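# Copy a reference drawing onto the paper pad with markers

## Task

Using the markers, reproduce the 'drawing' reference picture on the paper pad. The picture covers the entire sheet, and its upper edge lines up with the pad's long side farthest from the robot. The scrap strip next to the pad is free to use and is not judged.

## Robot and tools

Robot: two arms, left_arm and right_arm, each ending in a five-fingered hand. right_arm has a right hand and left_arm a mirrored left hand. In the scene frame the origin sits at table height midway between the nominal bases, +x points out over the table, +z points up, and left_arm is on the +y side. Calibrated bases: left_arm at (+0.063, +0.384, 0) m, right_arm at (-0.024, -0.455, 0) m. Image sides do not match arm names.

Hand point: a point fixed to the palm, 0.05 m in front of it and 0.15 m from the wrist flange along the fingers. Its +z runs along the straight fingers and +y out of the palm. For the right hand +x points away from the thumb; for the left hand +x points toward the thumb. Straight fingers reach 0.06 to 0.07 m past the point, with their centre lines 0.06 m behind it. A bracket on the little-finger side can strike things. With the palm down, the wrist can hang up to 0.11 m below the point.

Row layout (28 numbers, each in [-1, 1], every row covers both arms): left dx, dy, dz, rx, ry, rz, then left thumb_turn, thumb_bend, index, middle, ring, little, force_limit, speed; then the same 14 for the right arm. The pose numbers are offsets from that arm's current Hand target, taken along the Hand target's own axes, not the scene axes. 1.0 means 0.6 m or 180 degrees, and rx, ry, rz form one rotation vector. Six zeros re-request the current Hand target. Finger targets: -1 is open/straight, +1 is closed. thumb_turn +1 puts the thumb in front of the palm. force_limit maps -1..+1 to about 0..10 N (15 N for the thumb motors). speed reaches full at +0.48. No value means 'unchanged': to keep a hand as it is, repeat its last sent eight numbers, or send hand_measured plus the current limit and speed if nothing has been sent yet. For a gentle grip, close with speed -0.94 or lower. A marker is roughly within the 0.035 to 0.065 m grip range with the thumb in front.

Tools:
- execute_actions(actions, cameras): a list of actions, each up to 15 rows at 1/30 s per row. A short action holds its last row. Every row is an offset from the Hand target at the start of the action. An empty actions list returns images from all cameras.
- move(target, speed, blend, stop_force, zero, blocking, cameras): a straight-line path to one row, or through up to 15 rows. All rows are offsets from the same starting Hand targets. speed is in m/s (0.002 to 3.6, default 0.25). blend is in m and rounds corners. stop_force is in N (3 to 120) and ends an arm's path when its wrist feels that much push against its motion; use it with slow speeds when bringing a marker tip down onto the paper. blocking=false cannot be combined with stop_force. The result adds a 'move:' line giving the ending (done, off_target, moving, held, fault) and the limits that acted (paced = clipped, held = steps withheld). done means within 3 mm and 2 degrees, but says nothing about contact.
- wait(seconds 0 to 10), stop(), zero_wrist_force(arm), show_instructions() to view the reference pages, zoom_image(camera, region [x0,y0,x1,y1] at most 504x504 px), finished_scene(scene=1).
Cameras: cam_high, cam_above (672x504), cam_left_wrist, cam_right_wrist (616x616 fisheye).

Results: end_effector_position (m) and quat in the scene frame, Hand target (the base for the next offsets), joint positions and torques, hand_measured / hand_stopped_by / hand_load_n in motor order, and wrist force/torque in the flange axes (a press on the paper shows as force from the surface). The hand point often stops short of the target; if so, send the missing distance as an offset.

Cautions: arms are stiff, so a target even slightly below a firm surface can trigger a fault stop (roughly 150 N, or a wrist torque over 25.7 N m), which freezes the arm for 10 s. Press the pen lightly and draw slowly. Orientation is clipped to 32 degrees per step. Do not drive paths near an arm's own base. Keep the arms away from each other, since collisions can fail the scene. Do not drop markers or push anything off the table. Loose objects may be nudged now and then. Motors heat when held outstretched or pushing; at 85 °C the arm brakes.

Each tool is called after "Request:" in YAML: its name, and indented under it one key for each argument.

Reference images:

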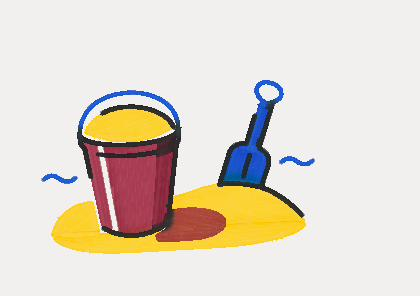

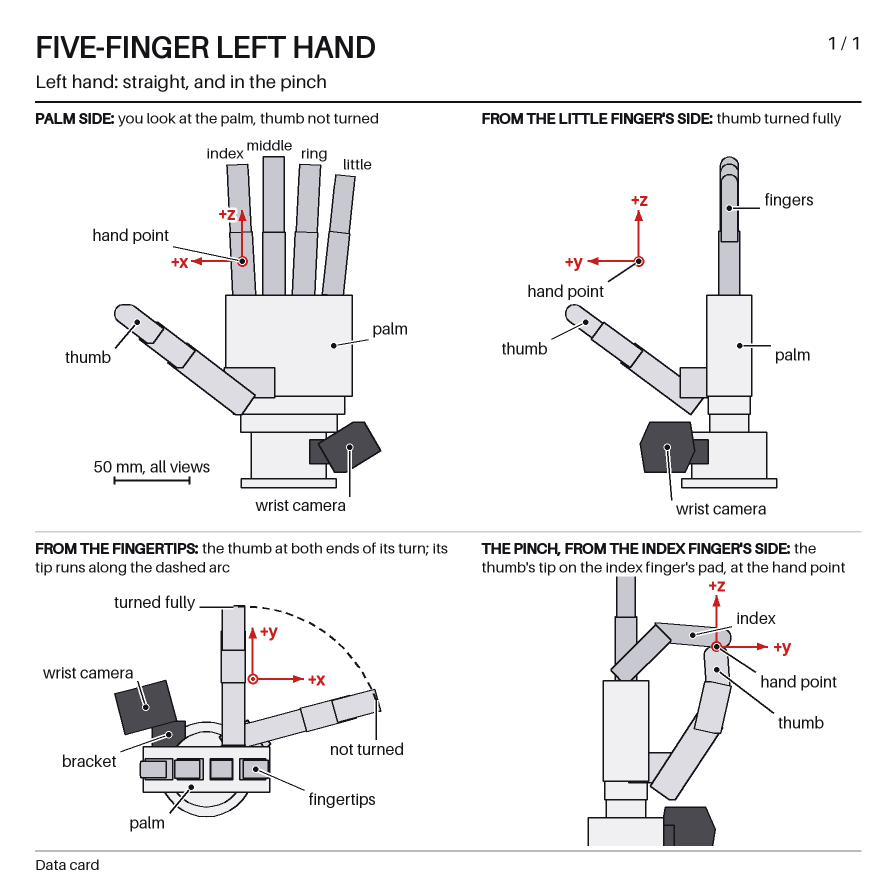

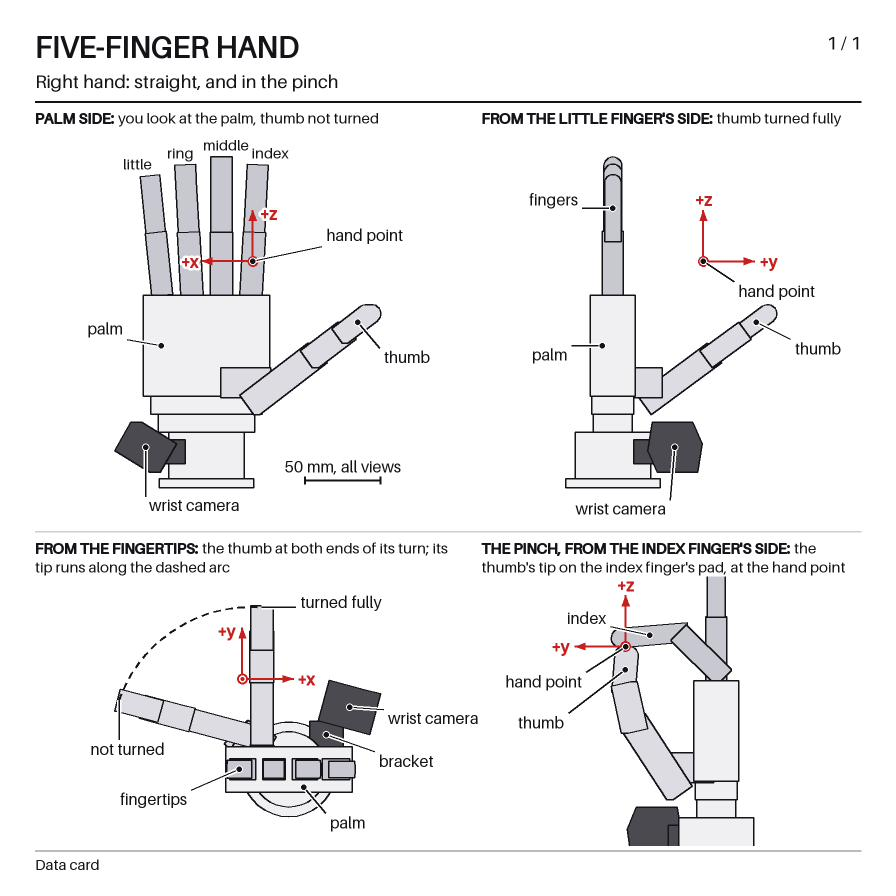

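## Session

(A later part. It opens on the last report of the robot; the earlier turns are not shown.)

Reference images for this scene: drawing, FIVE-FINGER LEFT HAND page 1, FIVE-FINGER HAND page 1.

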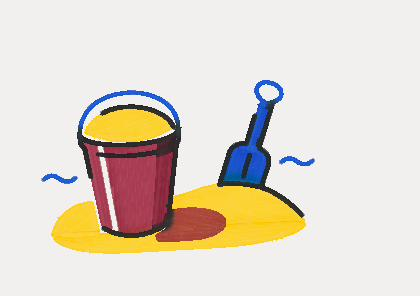

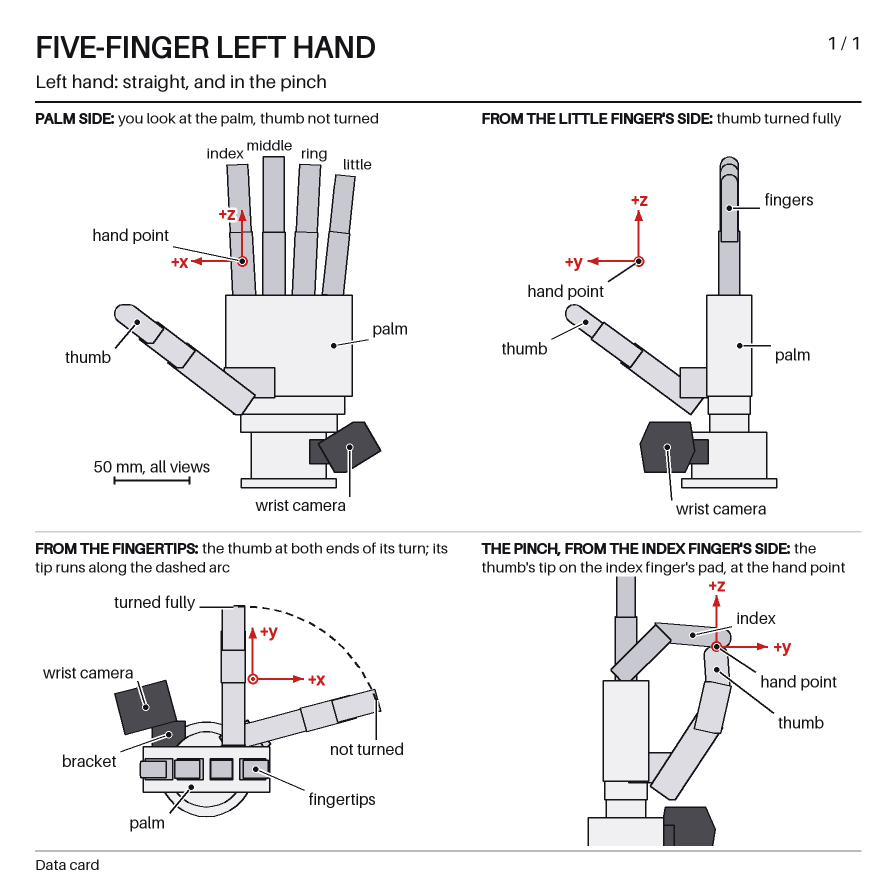

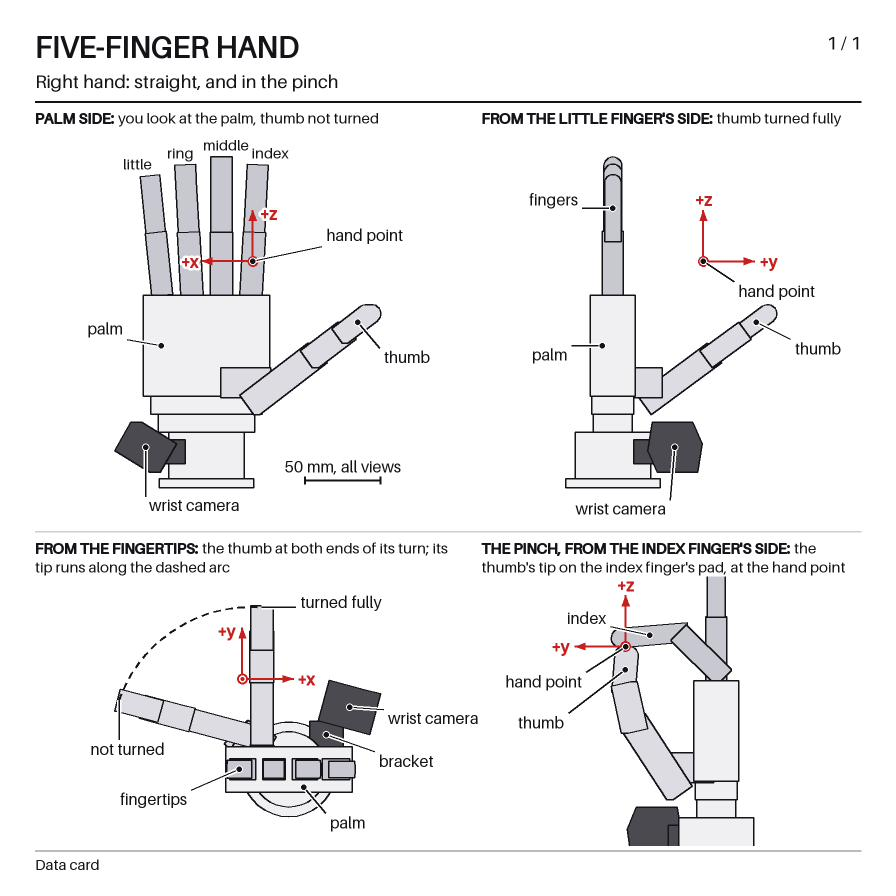

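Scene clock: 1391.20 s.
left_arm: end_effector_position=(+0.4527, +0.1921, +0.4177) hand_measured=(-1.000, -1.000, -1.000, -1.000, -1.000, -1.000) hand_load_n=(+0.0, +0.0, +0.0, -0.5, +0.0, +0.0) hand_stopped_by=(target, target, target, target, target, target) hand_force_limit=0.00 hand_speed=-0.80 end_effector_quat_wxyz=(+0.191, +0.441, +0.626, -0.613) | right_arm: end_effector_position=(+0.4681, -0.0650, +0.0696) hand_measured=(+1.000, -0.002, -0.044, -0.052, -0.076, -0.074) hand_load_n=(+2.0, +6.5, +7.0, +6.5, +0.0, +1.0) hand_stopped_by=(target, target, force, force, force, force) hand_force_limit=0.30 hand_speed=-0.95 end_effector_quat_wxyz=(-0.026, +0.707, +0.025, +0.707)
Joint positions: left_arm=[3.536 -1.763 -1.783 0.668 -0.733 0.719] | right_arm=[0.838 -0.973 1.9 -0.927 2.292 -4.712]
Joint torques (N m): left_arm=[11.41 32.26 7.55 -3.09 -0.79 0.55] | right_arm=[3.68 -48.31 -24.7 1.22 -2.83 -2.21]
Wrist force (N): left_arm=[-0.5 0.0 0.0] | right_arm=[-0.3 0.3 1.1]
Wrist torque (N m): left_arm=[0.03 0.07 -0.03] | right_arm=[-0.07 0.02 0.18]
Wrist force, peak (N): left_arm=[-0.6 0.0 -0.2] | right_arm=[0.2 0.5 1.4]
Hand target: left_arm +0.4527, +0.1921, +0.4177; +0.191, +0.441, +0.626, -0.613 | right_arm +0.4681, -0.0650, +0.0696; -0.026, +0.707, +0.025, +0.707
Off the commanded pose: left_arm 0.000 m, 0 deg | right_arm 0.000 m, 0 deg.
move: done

Request:
move:
  target:
    - [0,0,0,0,0,0, -1,-1,-1,-1,-1,-1, 0, -0.8, -0.001,0,0,0,0,0, 1,0,0.33,0.33,0.3,0.3, 0.3, -0.95]
    - [0,0,0,0,0,0, -1,-1,-1,-1,-1,-1, 0, -0.8, -0.001,0.0333,0,0,0,0, 1,0,0.33,0.33,0.3,0.3, 0.3, -0.95]
    - [0,0,0,0,0,0, -1,-1,-1,-1,-1,-1, 0, -0.8, -0.0015,0.0333,0,0,0,0, 1,0,0.33,0.33,0.3,0.3, 0.3, -0.95]
    - [0,0,0,0,0,0, -1,-1,-1,-1,-1,-1, 0, -0.8, -0.0015,0.0667,0,0,0,0, 1,0,0.33,0.33,0.3,0.3, 0.3, -0.95]
    - [0,0,0,0,0,0, -1,-1,-1,-1,-1,-1, 0, -0.8, -0.002,0.0667,0,0,0,0, 1,0,0.33,0.33,0.3,0.3, 0.3, -0.95]
    - [0,0,0,0,0,0, -1,-1,-1,-1,-1,-1, 0, -0.8, -0.002,0.1,0,0,0,0, 1,0,0.33,0.33,0.3,0.3, 0.3, -0.95]
    - [0,0,0,0,0,0, -1,-1,-1,-1,-1,-1, 0, -0.8, 0.01,0.1,0,0,0,0, 1,0,0.33,0.33,0.3,0.3, 0.3, -0.95]
    - [0,0,0,0,0,0, -1,-1,-1,-1,-1,-1, 0, -0.8, 0.06,0.1,-0.2,0,0,0, 1,0,0.33,0.33,0.3,0.3, 0.3, -0.95]
  speed: [0.02,0.03,0.02,0.03,0.02,0.03,0.1,0.2]
  cameras: ["cam_above", "cam_high"]

Request:
zoom_image:
  camera: "cam_above"
  region: [220, 320, 440, 420]

Request:
zoom_image:
  camera: "cam_high"
  region: [230, 240, 330, 340]

Scene clock: 1424.67 s.
left_arm: end_effector_position=(+0.4527, +0.1921, +0.4177) hand_measured=(-1.000, -1.000, -1.000, -1.000, -1.000, -1.000) hand_load_n=(+0.0, +0.0, +0.0, +0.0, +0.0, +0.0) hand_stopped_by=(target, target, target, target, target, target) hand_force_limit=0.00 hand_speed=-0.80 end_effector_quat_wxyz=(+0.191, +0.441, +0.626, -0.613) | right_arm: end_effector_position=(+0.3528, -0.1336, +0.1055) hand_measured=(+1.000, -0.002, -0.044, -0.052, -0.076, -0.074) hand_load_n=(+2.0, +6.0, +7.5, +6.5, +0.0, +0.5) hand_stopped_by=(target, target, force, force, force, force) hand_force_limit=0.30 hand_speed=-0.95 end_effector_quat_wxyz=(-0.026, +0.707, +0.025, +0.707)
Joint positions: left_arm=[3.536 -1.763 -1.783 0.668 -0.733 0.719] | right_arm=[0.935 -1.229 2.214 -0.985 2.389 -4.712]
Joint torques (N m): left_arm=[10.98 32.68 8.06 -3.17 -0.89 0.64] | right_arm=[8.39 -30.17 -17.38 -3.3 -0.26 -0.32]
Wrist force (N): left_arm=[-0.6 -0.2 0.0] | right_arm=[-0.1 0.2 1.0]
Wrist torque (N m): left_arm=[0.00 0.09 -0.04] | right_arm=[-0.08 -0.01 0.14]
Wrist force, peak (N): left_arm=[-0.9 0.0 0.0] | right_arm=[3.5 -0.7 1.1]
Hand target: left_arm +0.4527, +0.1921, +0.4177; +0.191, +0.441, +0.626, -0.613 | right_arm +0.3527, -0.1336, +0.1055; -0.026, +0.707, +0.025, +0.707
Off the commanded pose: left_arm 0.000 m, 0 deg | right_arm 0.000 m, 0 deg.
move: done
Images, in order (width x height): cam_high 672x504, cam_above 672x504.

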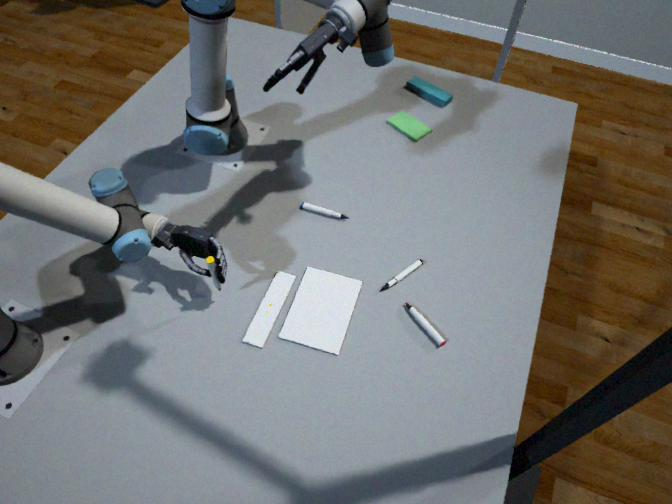

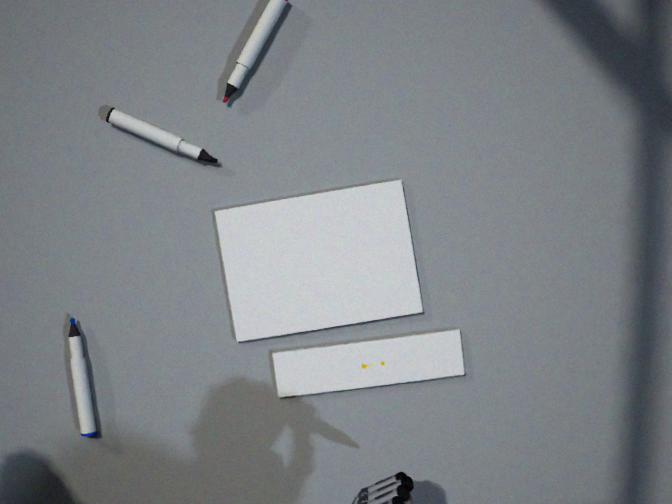

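Scaled by 2.291.

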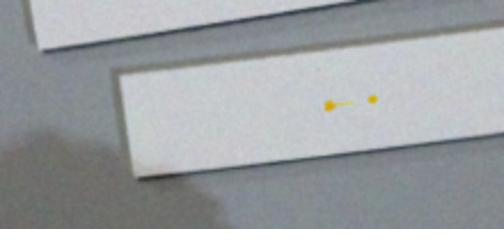

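Scaled by 5.040.

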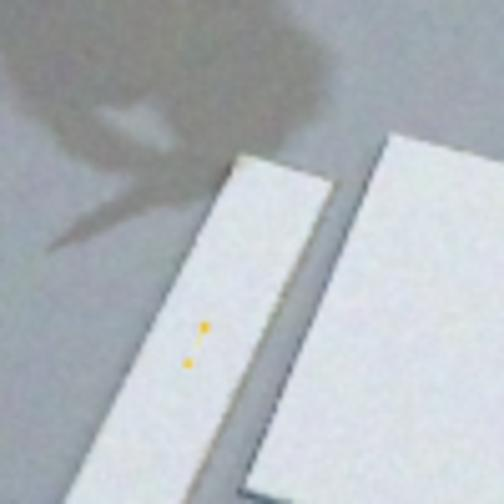

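Request:
zoom_image:
  camera: "cam_above"
  region: [350, 350, 400, 380]

Request:
zoom_image:
  camera: "cam_above"
  region: [200, 170, 480, 410]

Scaled by 10.080.

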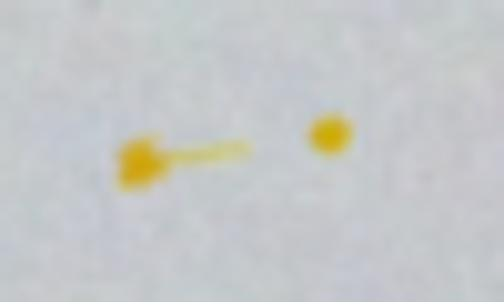

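Scaled by 1.800.

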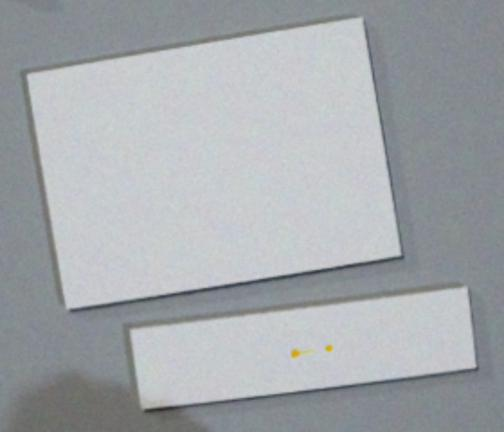

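Request:
move:
  target:
    - [0,0,0,0,0,0, -1,-1,-1,-1,-1,-1, 0, -0.8, 0,-0.1976,0.3358,0,0,0, 1,0,0.33,0.33,0.3,0.3, 0.3, -0.95]
    - [0,0,0,0,0,0, -1,-1,-1,-1,-1,-1, 0, -0.8, -0.045,-0.1976,0.3358,0,0,0, 1,0,0.33,0.33,0.3,0.3, 0.3, -0.95]
  speed: 0.2
  blend: 0.01
  cameras: ["cam_above", "cam_high"]

Request:
zoom_image:
  camera: "cam_high"
  region: [240, 230, 370, 360]

Scene clock: 1491.30 s.
left_arm: end_effector_position=(+0.4527, +0.1921, +0.4177) hand_measured=(-1.000, -1.000, -1.000, -1.000, -1.000, -1.000) hand_load_n=(+0.0, +0.0, +0.0, +0.0, +0.0, +0.0) hand_stopped_by=(target, target, target, target, target, target) hand_force_limit=0.00 hand_speed=-0.80 end_effector_quat_wxyz=(+0.191, +0.441, +0.626, -0.613) | right_arm: end_effector_position=(+0.5451, -0.0008, +0.0786) hand_measured=(+1.000, -0.002, -0.044, -0.052, -0.076, -0.074) hand_load_n=(+2.0, +6.0, +7.0, +6.5, +0.0, +0.5) hand_stopped_by=(target, target, force, force, force, force) hand_force_limit=0.30 hand_speed=-0.95 end_effector_quat_wxyz=(-0.026, +0.707, +0.025, +0.707)
Joint positions: left_arm=[3.536 -1.763 -1.783 0.668 -0.733 0.719] | right_arm=[0.821 -0.834 1.585 -0.752 2.275 -4.712]
Joint torques (N m): left_arm=[10.97 32.28 7.35 -3.16 -0.8 0.41] | right_arm=[8.42 -42.1 -27.46 -1.21 2.9 -3.06]
Wrist force (N): left_arm=[-0.5 -0.2 0.2] | right_arm=[0.3 0.4 0.8]
Wrist torque (N m): left_arm=[-0.02 0.07 -0.02] | right_arm=[-0.03 -0.05 0.15]
Wrist force, peak (N): left_arm=[-0.9 -0.1 -0.2] | right_arm=[1.6 -0.2 2.2]
Hand target: left_arm +0.4527, +0.1921, +0.4177; +0.191, +0.441, +0.626, -0.613 | right_arm +0.5451, -0.0007, +0.0786; -0.026, +0.707, +0.025, +0.707
Off the commanded pose: left_arm 0.000 m, 0 deg | right_arm 0.000 m, 0 deg.
move: done
Images, in order (width x height): cam_high 672x504, cam_above 672x504.

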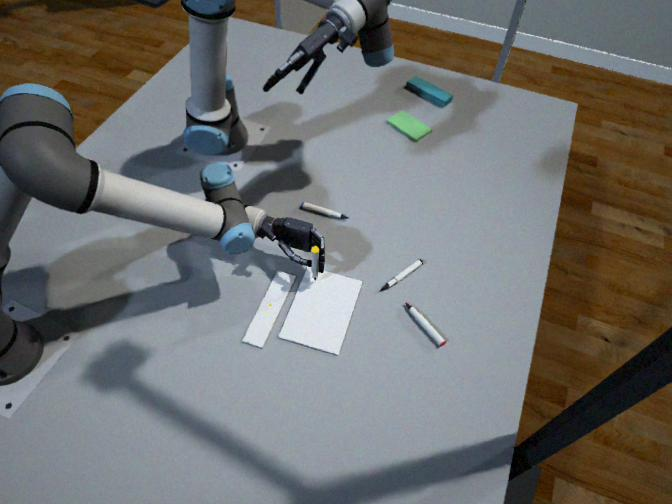

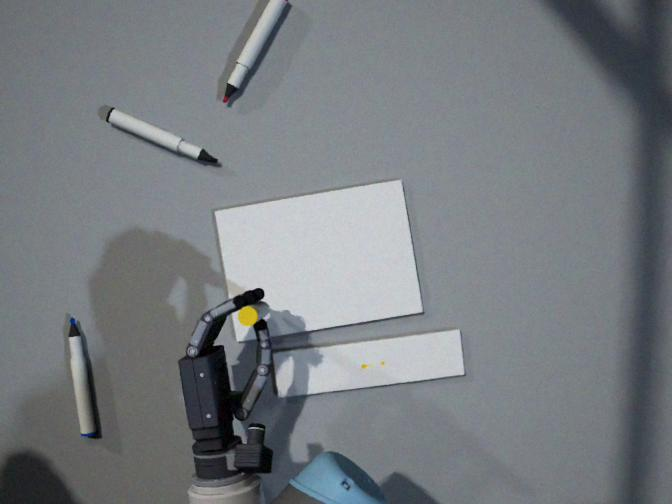

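Scaled by 3.877.

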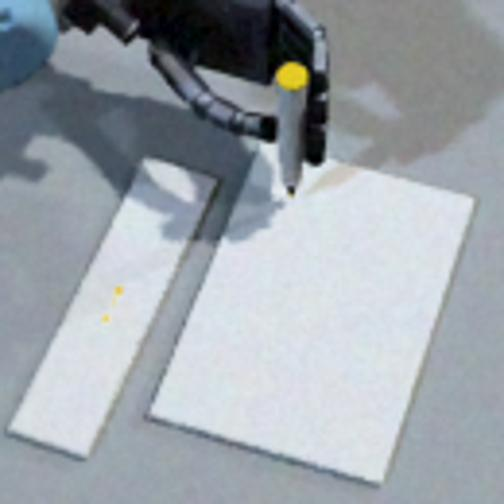

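Request:
move:
  target: [0,0,0,0,0,0, -1,-1,-1,-1,-1,-1, 0, -0.8, -0.02,0,0,0,0,0, 1,0,0.33,0.33,0.3,0.3, 0.3, -0.95]
  speed: 0.004
  stop_force: 3

Scene clock: 1508.10 s.
left_arm: end_effector_position=(+0.4527, +0.1921, +0.4177) hand_measured=(-1.000, -1.000, -1.000, -1.000, -1.000, -1.000) hand_load_n=(+0.0, +0.0, +0.0, +0.0, +0.0, +0.0) hand_stopped_by=(target, target, target, target, target, target) hand_force_limit=0.00 hand_speed=-0.80 end_effector_quat_wxyz=(+0.191, +0.441, +0.626, -0.613) | right_arm: end_effector_position=(+0.5451, -0.0007, +0.0687) hand_measured=(+1.000, -0.002, -0.044, -0.052, -0.076, -0.074) hand_load_n=(+1.5, +6.0, +7.0, +6.5, +0.5, +1.0) hand_stopped_by=(target, target, force, force, force, force) hand_force_limit=0.30 hand_speed=-0.95 end_effector_quat_wxyz=(-0.026, +0.707, +0.025, +0.707)
Joint positions: left_arm=[3.536 -1.763 -1.783 0.668 -0.733 0.719] | right_arm=[0.821 -0.817 1.588 -0.771 2.275 -4.712]
Joint torques (N m): left_arm=[10.86 32.13 8 -3.01 -0.97 0.43] | right_arm=[9.1 -55 -12.63 1.82 2.95 -2.25]
Wrist force (N): left_arm=[-0.2 -0.3 -0.1] | right_arm=[3.4 0.7 0.9]
Wrist torque (N m): left_arm=[-0.01 0.03 -0.01] | right_arm=[0.02 -0.04 0.16]
Wrist force, peak (N): left_arm=[-0.8 0.2 0.2] | right_arm=[4.4 0.6 0.9]
Hand target: left_arm +0.4527, +0.1921, +0.4177; +0.191, +0.441, +0.626, -0.613 | right_arm +0.5451, -0.0007, +0.0687; -0.026, +0.707, +0.025, +0.707 (not the last commanded pose)
Off the commanded pose: left_arm 0.000 m, 0 deg | right_arm 0.002 m, 0 deg.
move: contact (right_arm)

Request:
move:
  target:
    - [0,0,0,0,0,0, -1,-1,-1,-1,-1,-1, 0, -0.8, 0.0004,0,0,0,0,0, 1,0,0.33,0.33,0.3,0.3, 0.3, -0.95]
    - [0,0,0,0,0,0, -1,-1,-1,-1,-1,-1, 0, -0.8, 0.0004,0.0333,0,0,0,0, 1,0,0.33,0.33,0.3,0.3, 0.3, -0.95]
  speed: 0.03
  cameras: ["cam_above", "cam_high"]

Request:
zoom_image:
  camera: "cam_high"
  region: [280, 250, 350, 320]

Request:
zoom_image:
  camera: "cam_above"
  region: [200, 170, 440, 390]

Scene clock: 1525.00 s.
left_arm: end_effector_position=(+0.4527, +0.1921, +0.4177) hand_measured=(-1.000, -1.000, -1.000, -1.000, -1.000, -1.000) hand_load_n=(+0.0, +0.0, +0.0, +0.0, +0.0, +0.0) hand_stopped_by=(target, target, target, target, target, target) hand_force_limit=0.00 hand_speed=-0.80 end_effector_quat_wxyz=(+0.191, +0.441, +0.626, -0.613) | right_arm: end_effector_position=(+0.5466, -0.0208, +0.0690) hand_measured=(+1.000, -0.002, -0.044, -0.052, -0.076, -0.074) hand_load_n=(+1.5, +6.0, +7.5, +6.5, +0.0, +0.5) hand_stopped_by=(target, target, force, force, force, force) hand_force_limit=0.30 hand_speed=-0.95 end_effector_quat_wxyz=(-0.026, +0.707, +0.025, +0.707) end_effector_velocity=(+0.000, +0.003, +0.002) end_effector_angular_velocity=(+0.002, -0.003, +0.002)
Joint positions: left_arm=[3.536 -1.763 -1.783 0.668 -0.733 0.719] | right_arm=[0.793 -0.845 1.644 -0.799 2.247 -4.712]
Joint velocities: left_arm=[within noise] | right_arm=[0.003 0 -0.005 0.002 0 0]
Joint torques (N m): left_arm=[9.89 31.26 8.35 -3.17 -0.72 0.32] | right_arm=[9.91 -36.19 -27.52 0.33 1.91 -0.44]
Wrist force (N): left_arm=[-0.7 -0.1 -0.3] | right_arm=[0.9 0.2 0.5]
Wrist torque (N m): left_arm=[0.03 0.10 -0.04] | right_arm=[-0.03 -0.02 0.15]
Wrist force, peak (N): left_arm=[-0.7 -0.4 -0.5] | right_arm=[3.6 0.8 1.1]
Hand target: left_arm +0.4527, +0.1921, +0.4177; +0.191, +0.441, +0.626, -0.613 | right_arm +0.5466, -0.0207, +0.0689; -0.026, +0.707, +0.025, +0.707
Off the commanded pose: left_arm 0.000 m, 0 deg | right_arm 0.000 m, 0 deg.
move: done
Images, in order (width x height): cam_high 672x504, cam_above 672x504.

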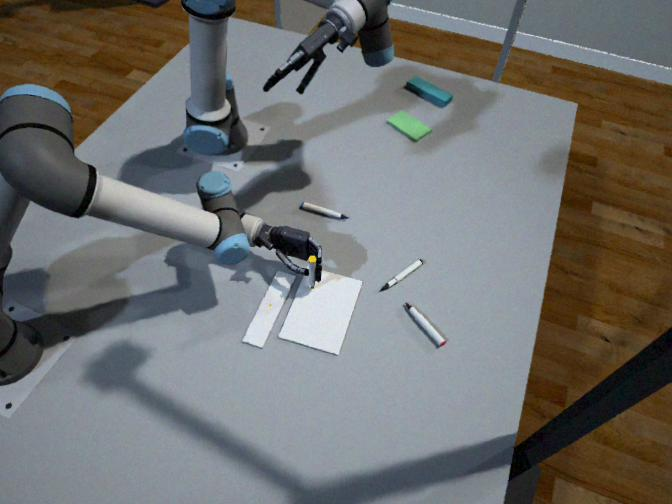

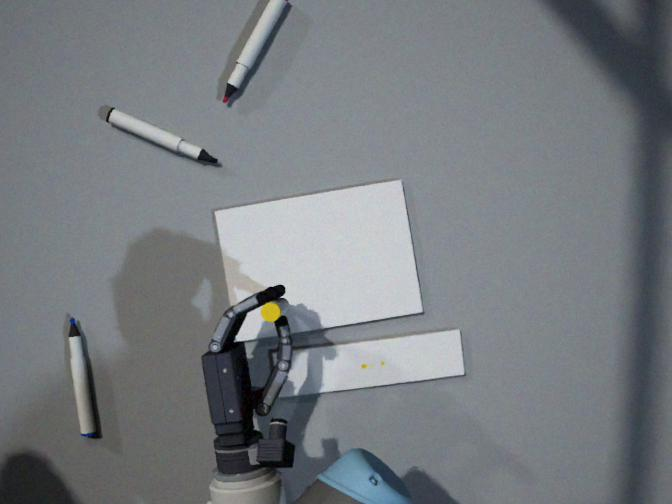

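Scaled by 7.200.

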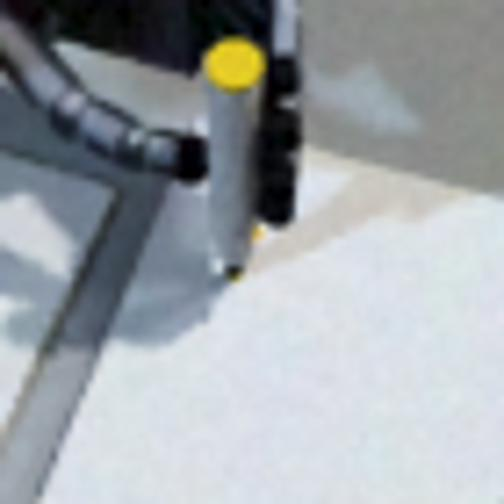

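Scaled by 2.100.

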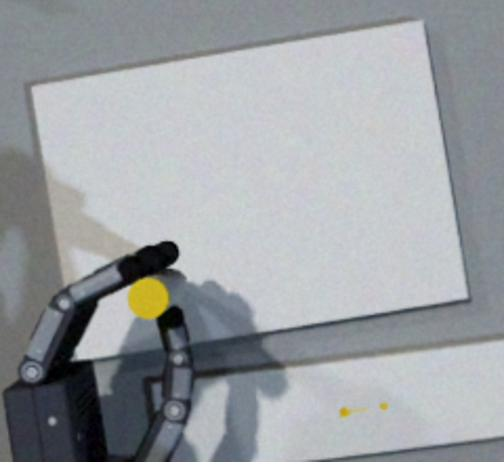

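Request:
move:
  target:
    - [0,0,0,0,0,0, -1,-1,-1,-1,-1,-1, 0, -0.8, -0.0005,0,0,0,0,0, 1,0,0.33,0.33,0.3,0.3, 0.3, -0.95]
    - [0,0,0,0,0,0, -1,-1,-1,-1,-1,-1, 0, -0.8, -0.0005,0.0333,0,0,0,0, 1,0,0.33,0.33,0.3,0.3, 0.3, -0.95]
  speed: 0.03

Request:
move:
  target:
    - [0,0,0,0,0,0, -1,-1,-1,-1,-1,-1, 0, -0.8, 0.01,0,0,0,0,0, 1,0,0.33,0.33,0.3,0.3, 0.3, -0.95]
    - [0,0,0,0,0,0, -1,-1,-1,-1,-1,-1, 0, -0.8, 0.06,0,-0.2,0,0,0, 1,0,0.33,0.33,0.3,0.3, 0.3, -0.95]
  speed: 0.2
  cameras: ["cam_above", "cam_high"]

Request:
zoom_image:
  camera: "cam_above"
  region: [230, 270, 330, 350]

Request:
zoom_image:
  camera: "cam_above"
  region: [200, 170, 480, 410]

Scene clock: 1549.10 s.
left_arm: end_effector_position=(+0.4527, +0.1921, +0.4177) hand_measured=(-1.000, -1.000, -1.000, -1.000, -1.000, -1.000) hand_load_n=(+0.0, +0.0, +0.0, +0.0, +0.0, +0.0) hand_stopped_by=(target, target, target, target, target, target) hand_force_limit=0.00 hand_speed=-0.80 end_effector_quat_wxyz=(+0.191, +0.441, +0.626, -0.613) | right_arm: end_effector_position=(+0.5481, -0.0407, +0.0687) hand_measured=(+1.000, -0.002, -0.044, -0.052, -0.076, -0.074) hand_load_n=(+1.5, +6.0, +7.0, +6.5, +0.5, +1.0) hand_stopped_by=(target, target, force, force, force, force) hand_force_limit=0.30 hand_speed=-0.95 end_effector_quat_wxyz=(-0.026, +0.707, +0.025, +0.707) end_effector_velocity=(+0.000, +0.003, +0.000) end_effector_angular_velocity=(+0.001, -0.002, +0.003)
Joint positions: left_arm=[3.536 -1.763 -1.783 0.668 -0.733 0.719] | right_arm=[0.764 -0.871 1.697 -0.826 2.219 -4.712]
Joint velocities: left_arm=[within noise] | right_arm=[0.003 0.002 -0.005 0 0 0]
Joint torques (N m): left_arm=[10.5 30.27 9.29 -3.1 -0.76 0.15] | right_arm=[8.71 -34.31 -24.69 0.52 2.28 1.59]
Wrist force (N): left_arm=[-0.3 -0.1 0.0] | right_arm=[2.6 -0.1 0.7]
Wrist torque (N m): left_arm=[0.01 0.05 -0.02] | right_arm=[-0.02 0.01 0.20]
Wrist force, peak (N): left_arm=[-0.9 0.0 -0.3] | right_arm=[4.1 -0.9 1.1]
Hand target: left_arm +0.4527, +0.1921, +0.4177; +0.191, +0.441, +0.626, -0.613 | right_arm +0.5480, -0.0406, +0.0686; -0.026, +0.707, +0.025, +0.707
Off the commanded pose: left_arm 0.000 m, 0 deg | right_arm 0.000 m, 0 deg.
move: done

Scene clock: 1550.70 s.
left_arm: end_effector_position=(+0.4527, +0.1921, +0.4177) hand_measured=(-1.000, -1.000, -1.000, -1.000, -1.000, -1.000) hand_load_n=(+0.0, +0.0, +0.0, +0.0, +0.0, +0.0) hand_stopped_by=(target, target, target, target, target, target) hand_force_limit=0.00 hand_speed=-0.80 end_effector_quat_wxyz=(+0.191, +0.441, +0.626, -0.613) | right_arm: end_effector_position=(+0.4284, -0.0493, +0.1046) hand_measured=(+1.000, -0.002, -0.044, -0.052, -0.076, -0.074) hand_load_n=(+1.5, +6.0, +7.0, +6.5, +0.0, +0.5) hand_stopped_by=(target, target, force, force, force, force) hand_force_limit=0.30 hand_speed=-0.95 end_effector_quat_wxyz=(-0.026, +0.707, +0.025, +0.707)
Joint positions: left_arm=[3.536 -1.763 -1.783 0.668 -0.733 0.719] | right_arm=[0.922 -1.047 1.899 -0.853 2.377 -4.712]
Joint torques (N m): left_arm=[10.8 29.3 8.51 -3.03 -0.63 0.18] | right_arm=[6.85 -39.42 -18.04 1.26 -1.49 -2.36]
Wrist force (N): left_arm=[-0.5 0.0 0.4] | right_arm=[-0.3 0.0 1.1]
Wrist torque (N m): left_arm=[0.01 0.09 -0.04] | right_arm=[-0.09 0.00 0.09]
Wrist force, peak (N): left_arm=[-0.7 0.0 -0.3] | right_arm=[2.5 0.3 0.3]
Hand target: left_arm +0.4527, +0.1921, +0.4177; +0.191, +0.441, +0.626, -0.613 | right_arm +0.4283, -0.0493, +0.1046; -0.026, +0.707, +0.025, +0.707
Off the commanded pose: left_arm 0.000 m, 0 deg | right_arm 0.000 m, 0 deg.
move: done
Images, in order (width x height): cam_high 672x504, cam_above 672x504.

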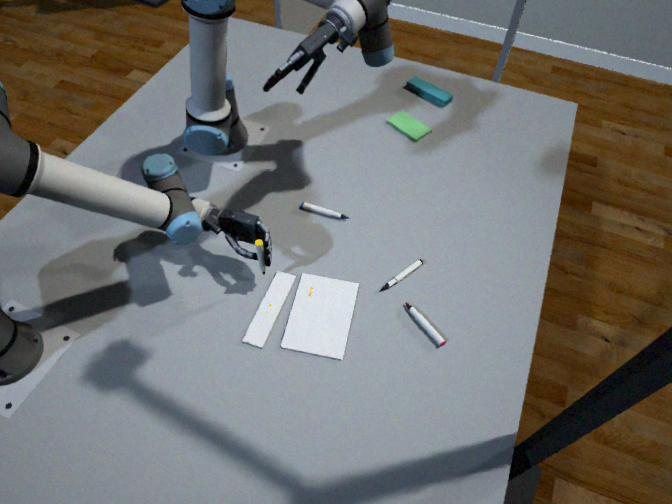

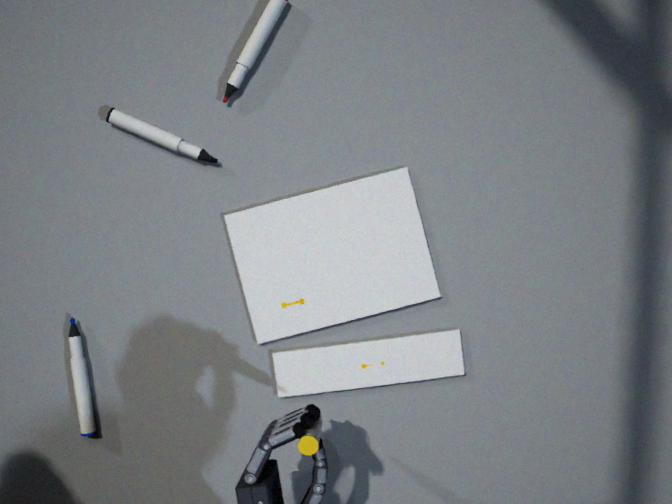

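Scaled by 5.040.

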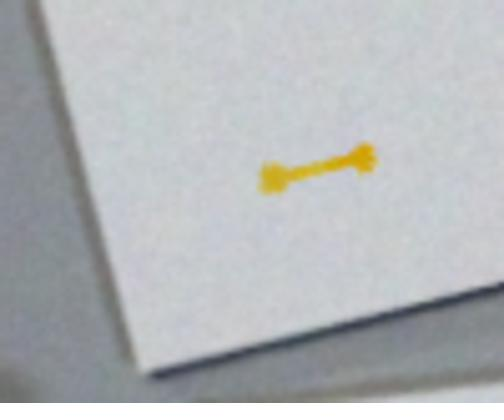

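Scaled by 1.800.

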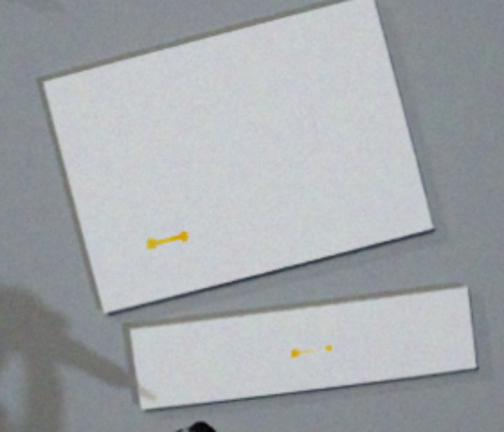

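Request:
move:
  target: [0,0,0,0,0,0, 1,-1,-0.88,-1,-0.88,-0.75, 0, -0.5, 0.025,0.1713,0.0578,0.2775,0,0, 1,0,0.33,0.33,0.3,0.3, 0.3, -0.95]
  speed: 0.25

Request:
move:
  target: [0.169,0.4483,0.1618,-0.3169,0.0075,-0.3566, 1,-1,-0.88,-1,-0.88,-0.75, 0, -0.5, 0,0,0,0,0,0, 1,0,0.33,0.33,0.3,0.3, 0.3, -0.95]
  speed: 0.25
  cameras: ["all"]

Scene clock: 1800.13 s.
left_arm: end_effector_position=(+0.4527, +0.1921, +0.4177) hand_measured=(+1.000, -1.000, -0.880, -1.000, -0.880, -0.750) hand_load_n=(+0.0, +0.0, +0.0, -0.5, +0.0, +0.0) hand_stopped_by=(target, target, target, target, target, target) hand_force_limit=0.00 hand_speed=-0.50 end_effector_quat_wxyz=(+0.191, +0.441, +0.626, -0.613) | right_arm: end_effector_position=(+0.4703, -0.1493, +0.1195) hand_measured=(+1.000, -0.002, -0.044, -0.052, -0.076, -0.074) hand_load_n=(+2.0, +6.0, +7.0, +6.5, +0.5, +0.5) hand_stopped_by=(target, target, force, force, force, force) hand_force_limit=0.30 hand_speed=-0.95 end_effector_quat_wxyz=(-0.322, +0.630, +0.321, +0.630)
Joint positions: left_arm=[3.536 -1.763 -1.783 0.668 -0.733 0.719] | right_arm=[0.061 -1.366 2.359 -0.995 0.643 -4.711]
Joint torques (N m): left_arm=[9.74 28.34 8.69 -2.99 -0.51 0.19] | right_arm=[-7.38 -29.86 -5.7 -3.48 -2.71 1.6]
Wrist force (N): left_arm=[-0.3 -0.2 -0.1] | right_arm=[-0.2 -0.3 0.8]
Wrist torque (N m): left_arm=[0.01 0.04 -0.03] | right_arm=[-0.14 0.03 0.03]
Wrist force, peak (N): left_arm=[-1.0 0.0 0.0] | right_arm=[0.3 -0.5 1.3]
Hand target: left_arm +0.4527, +0.1921, +0.4177; +0.191, +0.441, +0.626, -0.613 | right_arm +0.4703, -0.1493, +0.1195; -0.322, +0.630, +0.321, +0.630
Off the commanded pose: left_arm 0.000 m, 0 deg | right_arm 0.000 m, 0 deg.
move: done

Scene clock: 1803.60 s.
left_arm: end_effector_position=(+0.5808, +0.0950, +0.1604) hand_measured=(+1.000, -1.000, -0.880, -1.000, -0.880, -0.750) hand_load_n=(+0.0, +0.0, +0.0, +0.0, -0.5, +0.0) hand_stopped_by=(target, target, target, target, target, target) hand_force_limit=0.00 hand_speed=-0.50 end_effector_quat_wxyz=(+0.021, -0.076, +0.963, -0.258) | right_arm: end_effector_position=(+0.4703, -0.1493, +0.1195) hand_measured=(+1.000, -0.002, -0.044, -0.052, -0.076, -0.074) hand_load_n=(+1.5, +6.0, +7.0, +6.5, +0.5, +0.5) hand_stopped_by=(target, target, force, force, force, force) hand_force_limit=0.30 hand_speed=-0.95 end_effector_quat_wxyz=(-0.322, +0.630, +0.321, +0.630)
Joint positions: left_arm=[2.988 -2.269 -1.037 1.905 -1.072 -1.914] | right_arm=[0.06 -1.366 2.359 -0.995 0.643 -4.711]
Joint torques (N m): left_arm=[13.12 49.98 10.9 -0.35 -0.26 -1.26] | right_arm=[-6.73 -31.86 -4.34 -3.43 -2.63 -1.98]
Wrist force (N): left_arm=[1.0 1.2 -0.5] | right_arm=[0.1 -0.4 0.9]
Wrist torque (N m): left_arm=[0.27 -0.20 0.00] | right_arm=[-0.16 -0.02 0.05]
Wrist force, peak (N): left_arm=[0.8 1.6 -0.9] | right_arm=[0.1 -0.1 1.3]
Hand target: left_arm +0.5808, +0.0951, +0.1603; +0.021, -0.076, +0.963, -0.258 | right_arm +0.4703, -0.1493, +0.1195; -0.322, +0.630, +0.321, +0.630
Off the commanded pose: left_arm 0.000 m, 0 deg | right_arm 0.000 m, 0 deg.
move: done
camera_calibration:
cam_left_wrist: T_world_to_cam=[[-0.0886068, -0.866712, 0.490877, 0.0493463], [-0.884523, 0.295069, 0.361322, 0.426572], [-0.458004, -0.402176, -0.792771, 0.544828], [0, 0, 0, 1]] pos_world=[0.631219, 0.136018, 0.253571]
cam_right_wrist: T_world_to_cam=[[0.76293, -0.568479, 0.307846, -0.491679], [-0.100079, -0.574303, -0.812502, 0.053551], [0.638687, 0.589074, -0.495046, -0.0397352], [0, 0, 0, 1]] pos_world=[0.405855, -0.225348, 0.175201]

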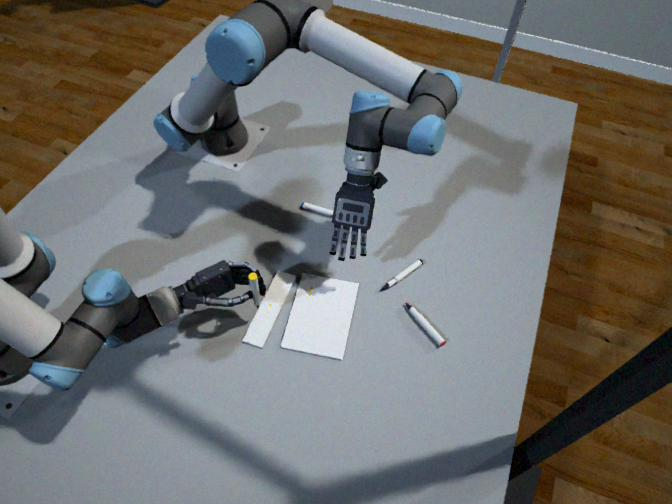

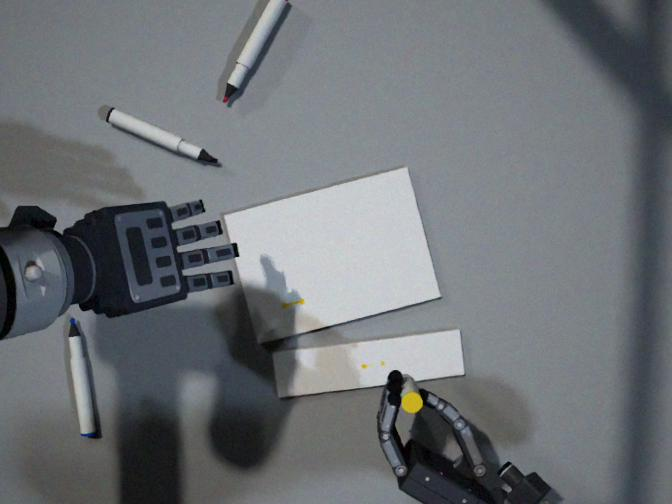

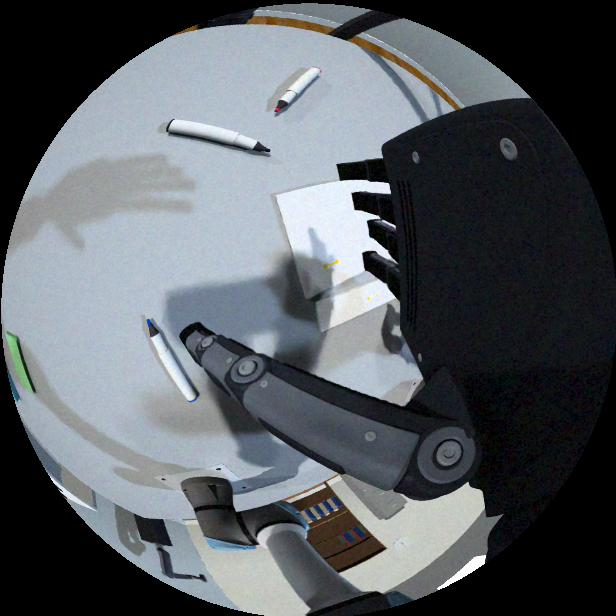

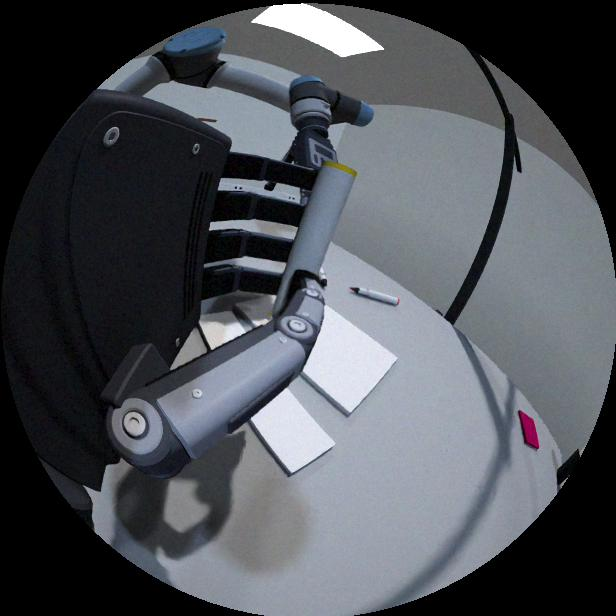

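Request:
move:
  target: [-0.0183,0.0808,0.1169,0,0,0, 1,-1,-1,0.4,-1,-1, 0, -0.3, 0,0,0,0,0,0, 1,0,0.33,0.33,0.3,0.3, 0.3, -0.95]
  speed: 0.15
  cameras: ["cam_above", "cam_high", "cam_left_wrist"]

Request:
zoom_image:
  camera: "cam_high"
  region: [240, 200, 400, 370]

Scene clock: 1875.50 s.
left_arm: end_effector_position=(+0.5906, +0.1037, +0.0753) hand_measured=(+1.000, -1.000, -1.000, +0.400, -1.000, -1.000) hand_load_n=(+0.0, +0.0, +0.0, +0.0, +0.0, +0.0) hand_stopped_by=(target, target, target, target, target, target) hand_force_limit=0.00 hand_speed=-0.30 end_effector_quat_wxyz=(+0.021, -0.076, +0.963, -0.258) | right_arm: end_effector_position=(+0.4703, -0.1493, +0.1195) hand_measured=(+1.000, -0.002, -0.044, -0.052, -0.076, -0.074) hand_load_n=(+1.5, +6.0, +7.5, +6.5, +0.0, +0.5) hand_stopped_by=(target, target, force, force, force, force) hand_force_limit=0.30 hand_speed=-0.95 end_effector_quat_wxyz=(-0.322, +0.630, +0.321, +0.630)
Joint positions: left_arm=[3.006 -2.342 -1.136 2.067 -1.069 -1.895] | right_arm=[0.06 -1.366 2.359 -0.995 0.643 -4.711]
Joint torques (N m): left_arm=[-12.96 58.03 27.6 -1.96 1.28 -1.25] | right_arm=[-7.81 -31.48 -5.02 -3.31 -2.46 -1.96]
Wrist force (N): left_arm=[1.2 1.2 -0.9] | right_arm=[0.0 -0.4 0.9]
Wrist torque (N m): left_arm=[0.29 -0.28 0.07] | right_arm=[-0.17 0.00 0.04]
Wrist force, peak (N): left_arm=[0.9 2.3 0.2] | right_arm=[0.0 -0.5 1.3]
Hand target: left_arm +0.5907, +0.1036, +0.0754; +0.021, -0.076, +0.963, -0.258 | right_arm +0.4703, -0.1493, +0.1195; -0.322, +0.630, +0.321, +0.630
Off the commanded pose: left_arm 0.000 m, 0 deg | right_arm 0.000 m, 0 deg.
move: done
camera_calibration:
cam_left_wrist: T_world_to_cam=[[-0.0879541, -0.866854, 0.490743, 0.0991134], [-0.884583, 0.294489, 0.361648, 0.463542], [-0.458014, -0.402295, -0.792706, 0.485488], [0, 0, 0, 1]] pos_world=[0.641119, 0.144718, 0.168571]
Images, in order (width x height): cam_high 672x504, cam_above 672x504, cam_left_wrist 616x616.

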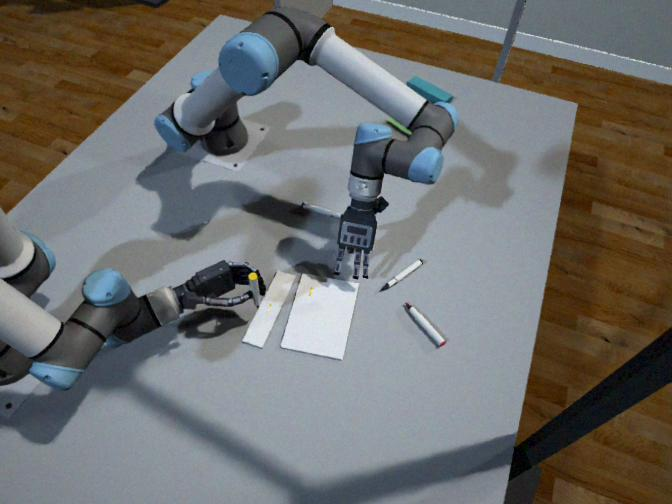

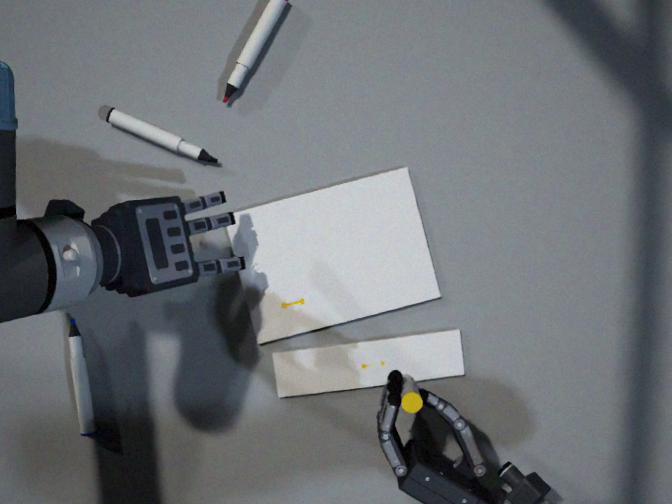

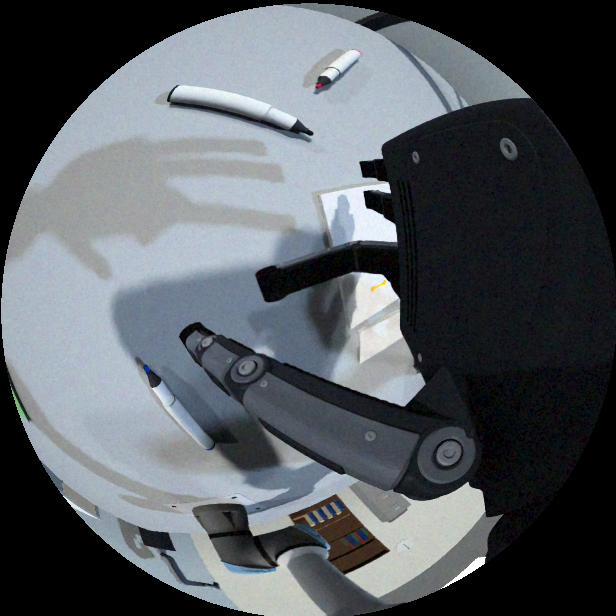

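Scaled by 2.965.

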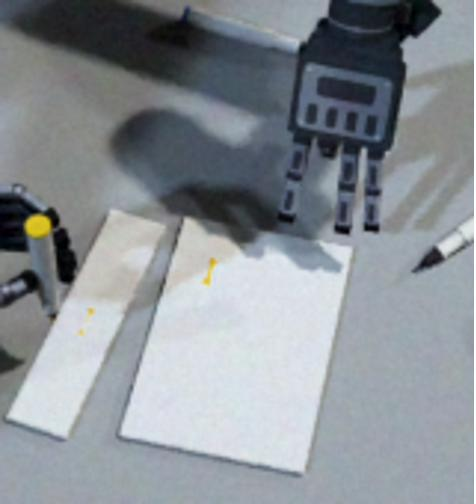

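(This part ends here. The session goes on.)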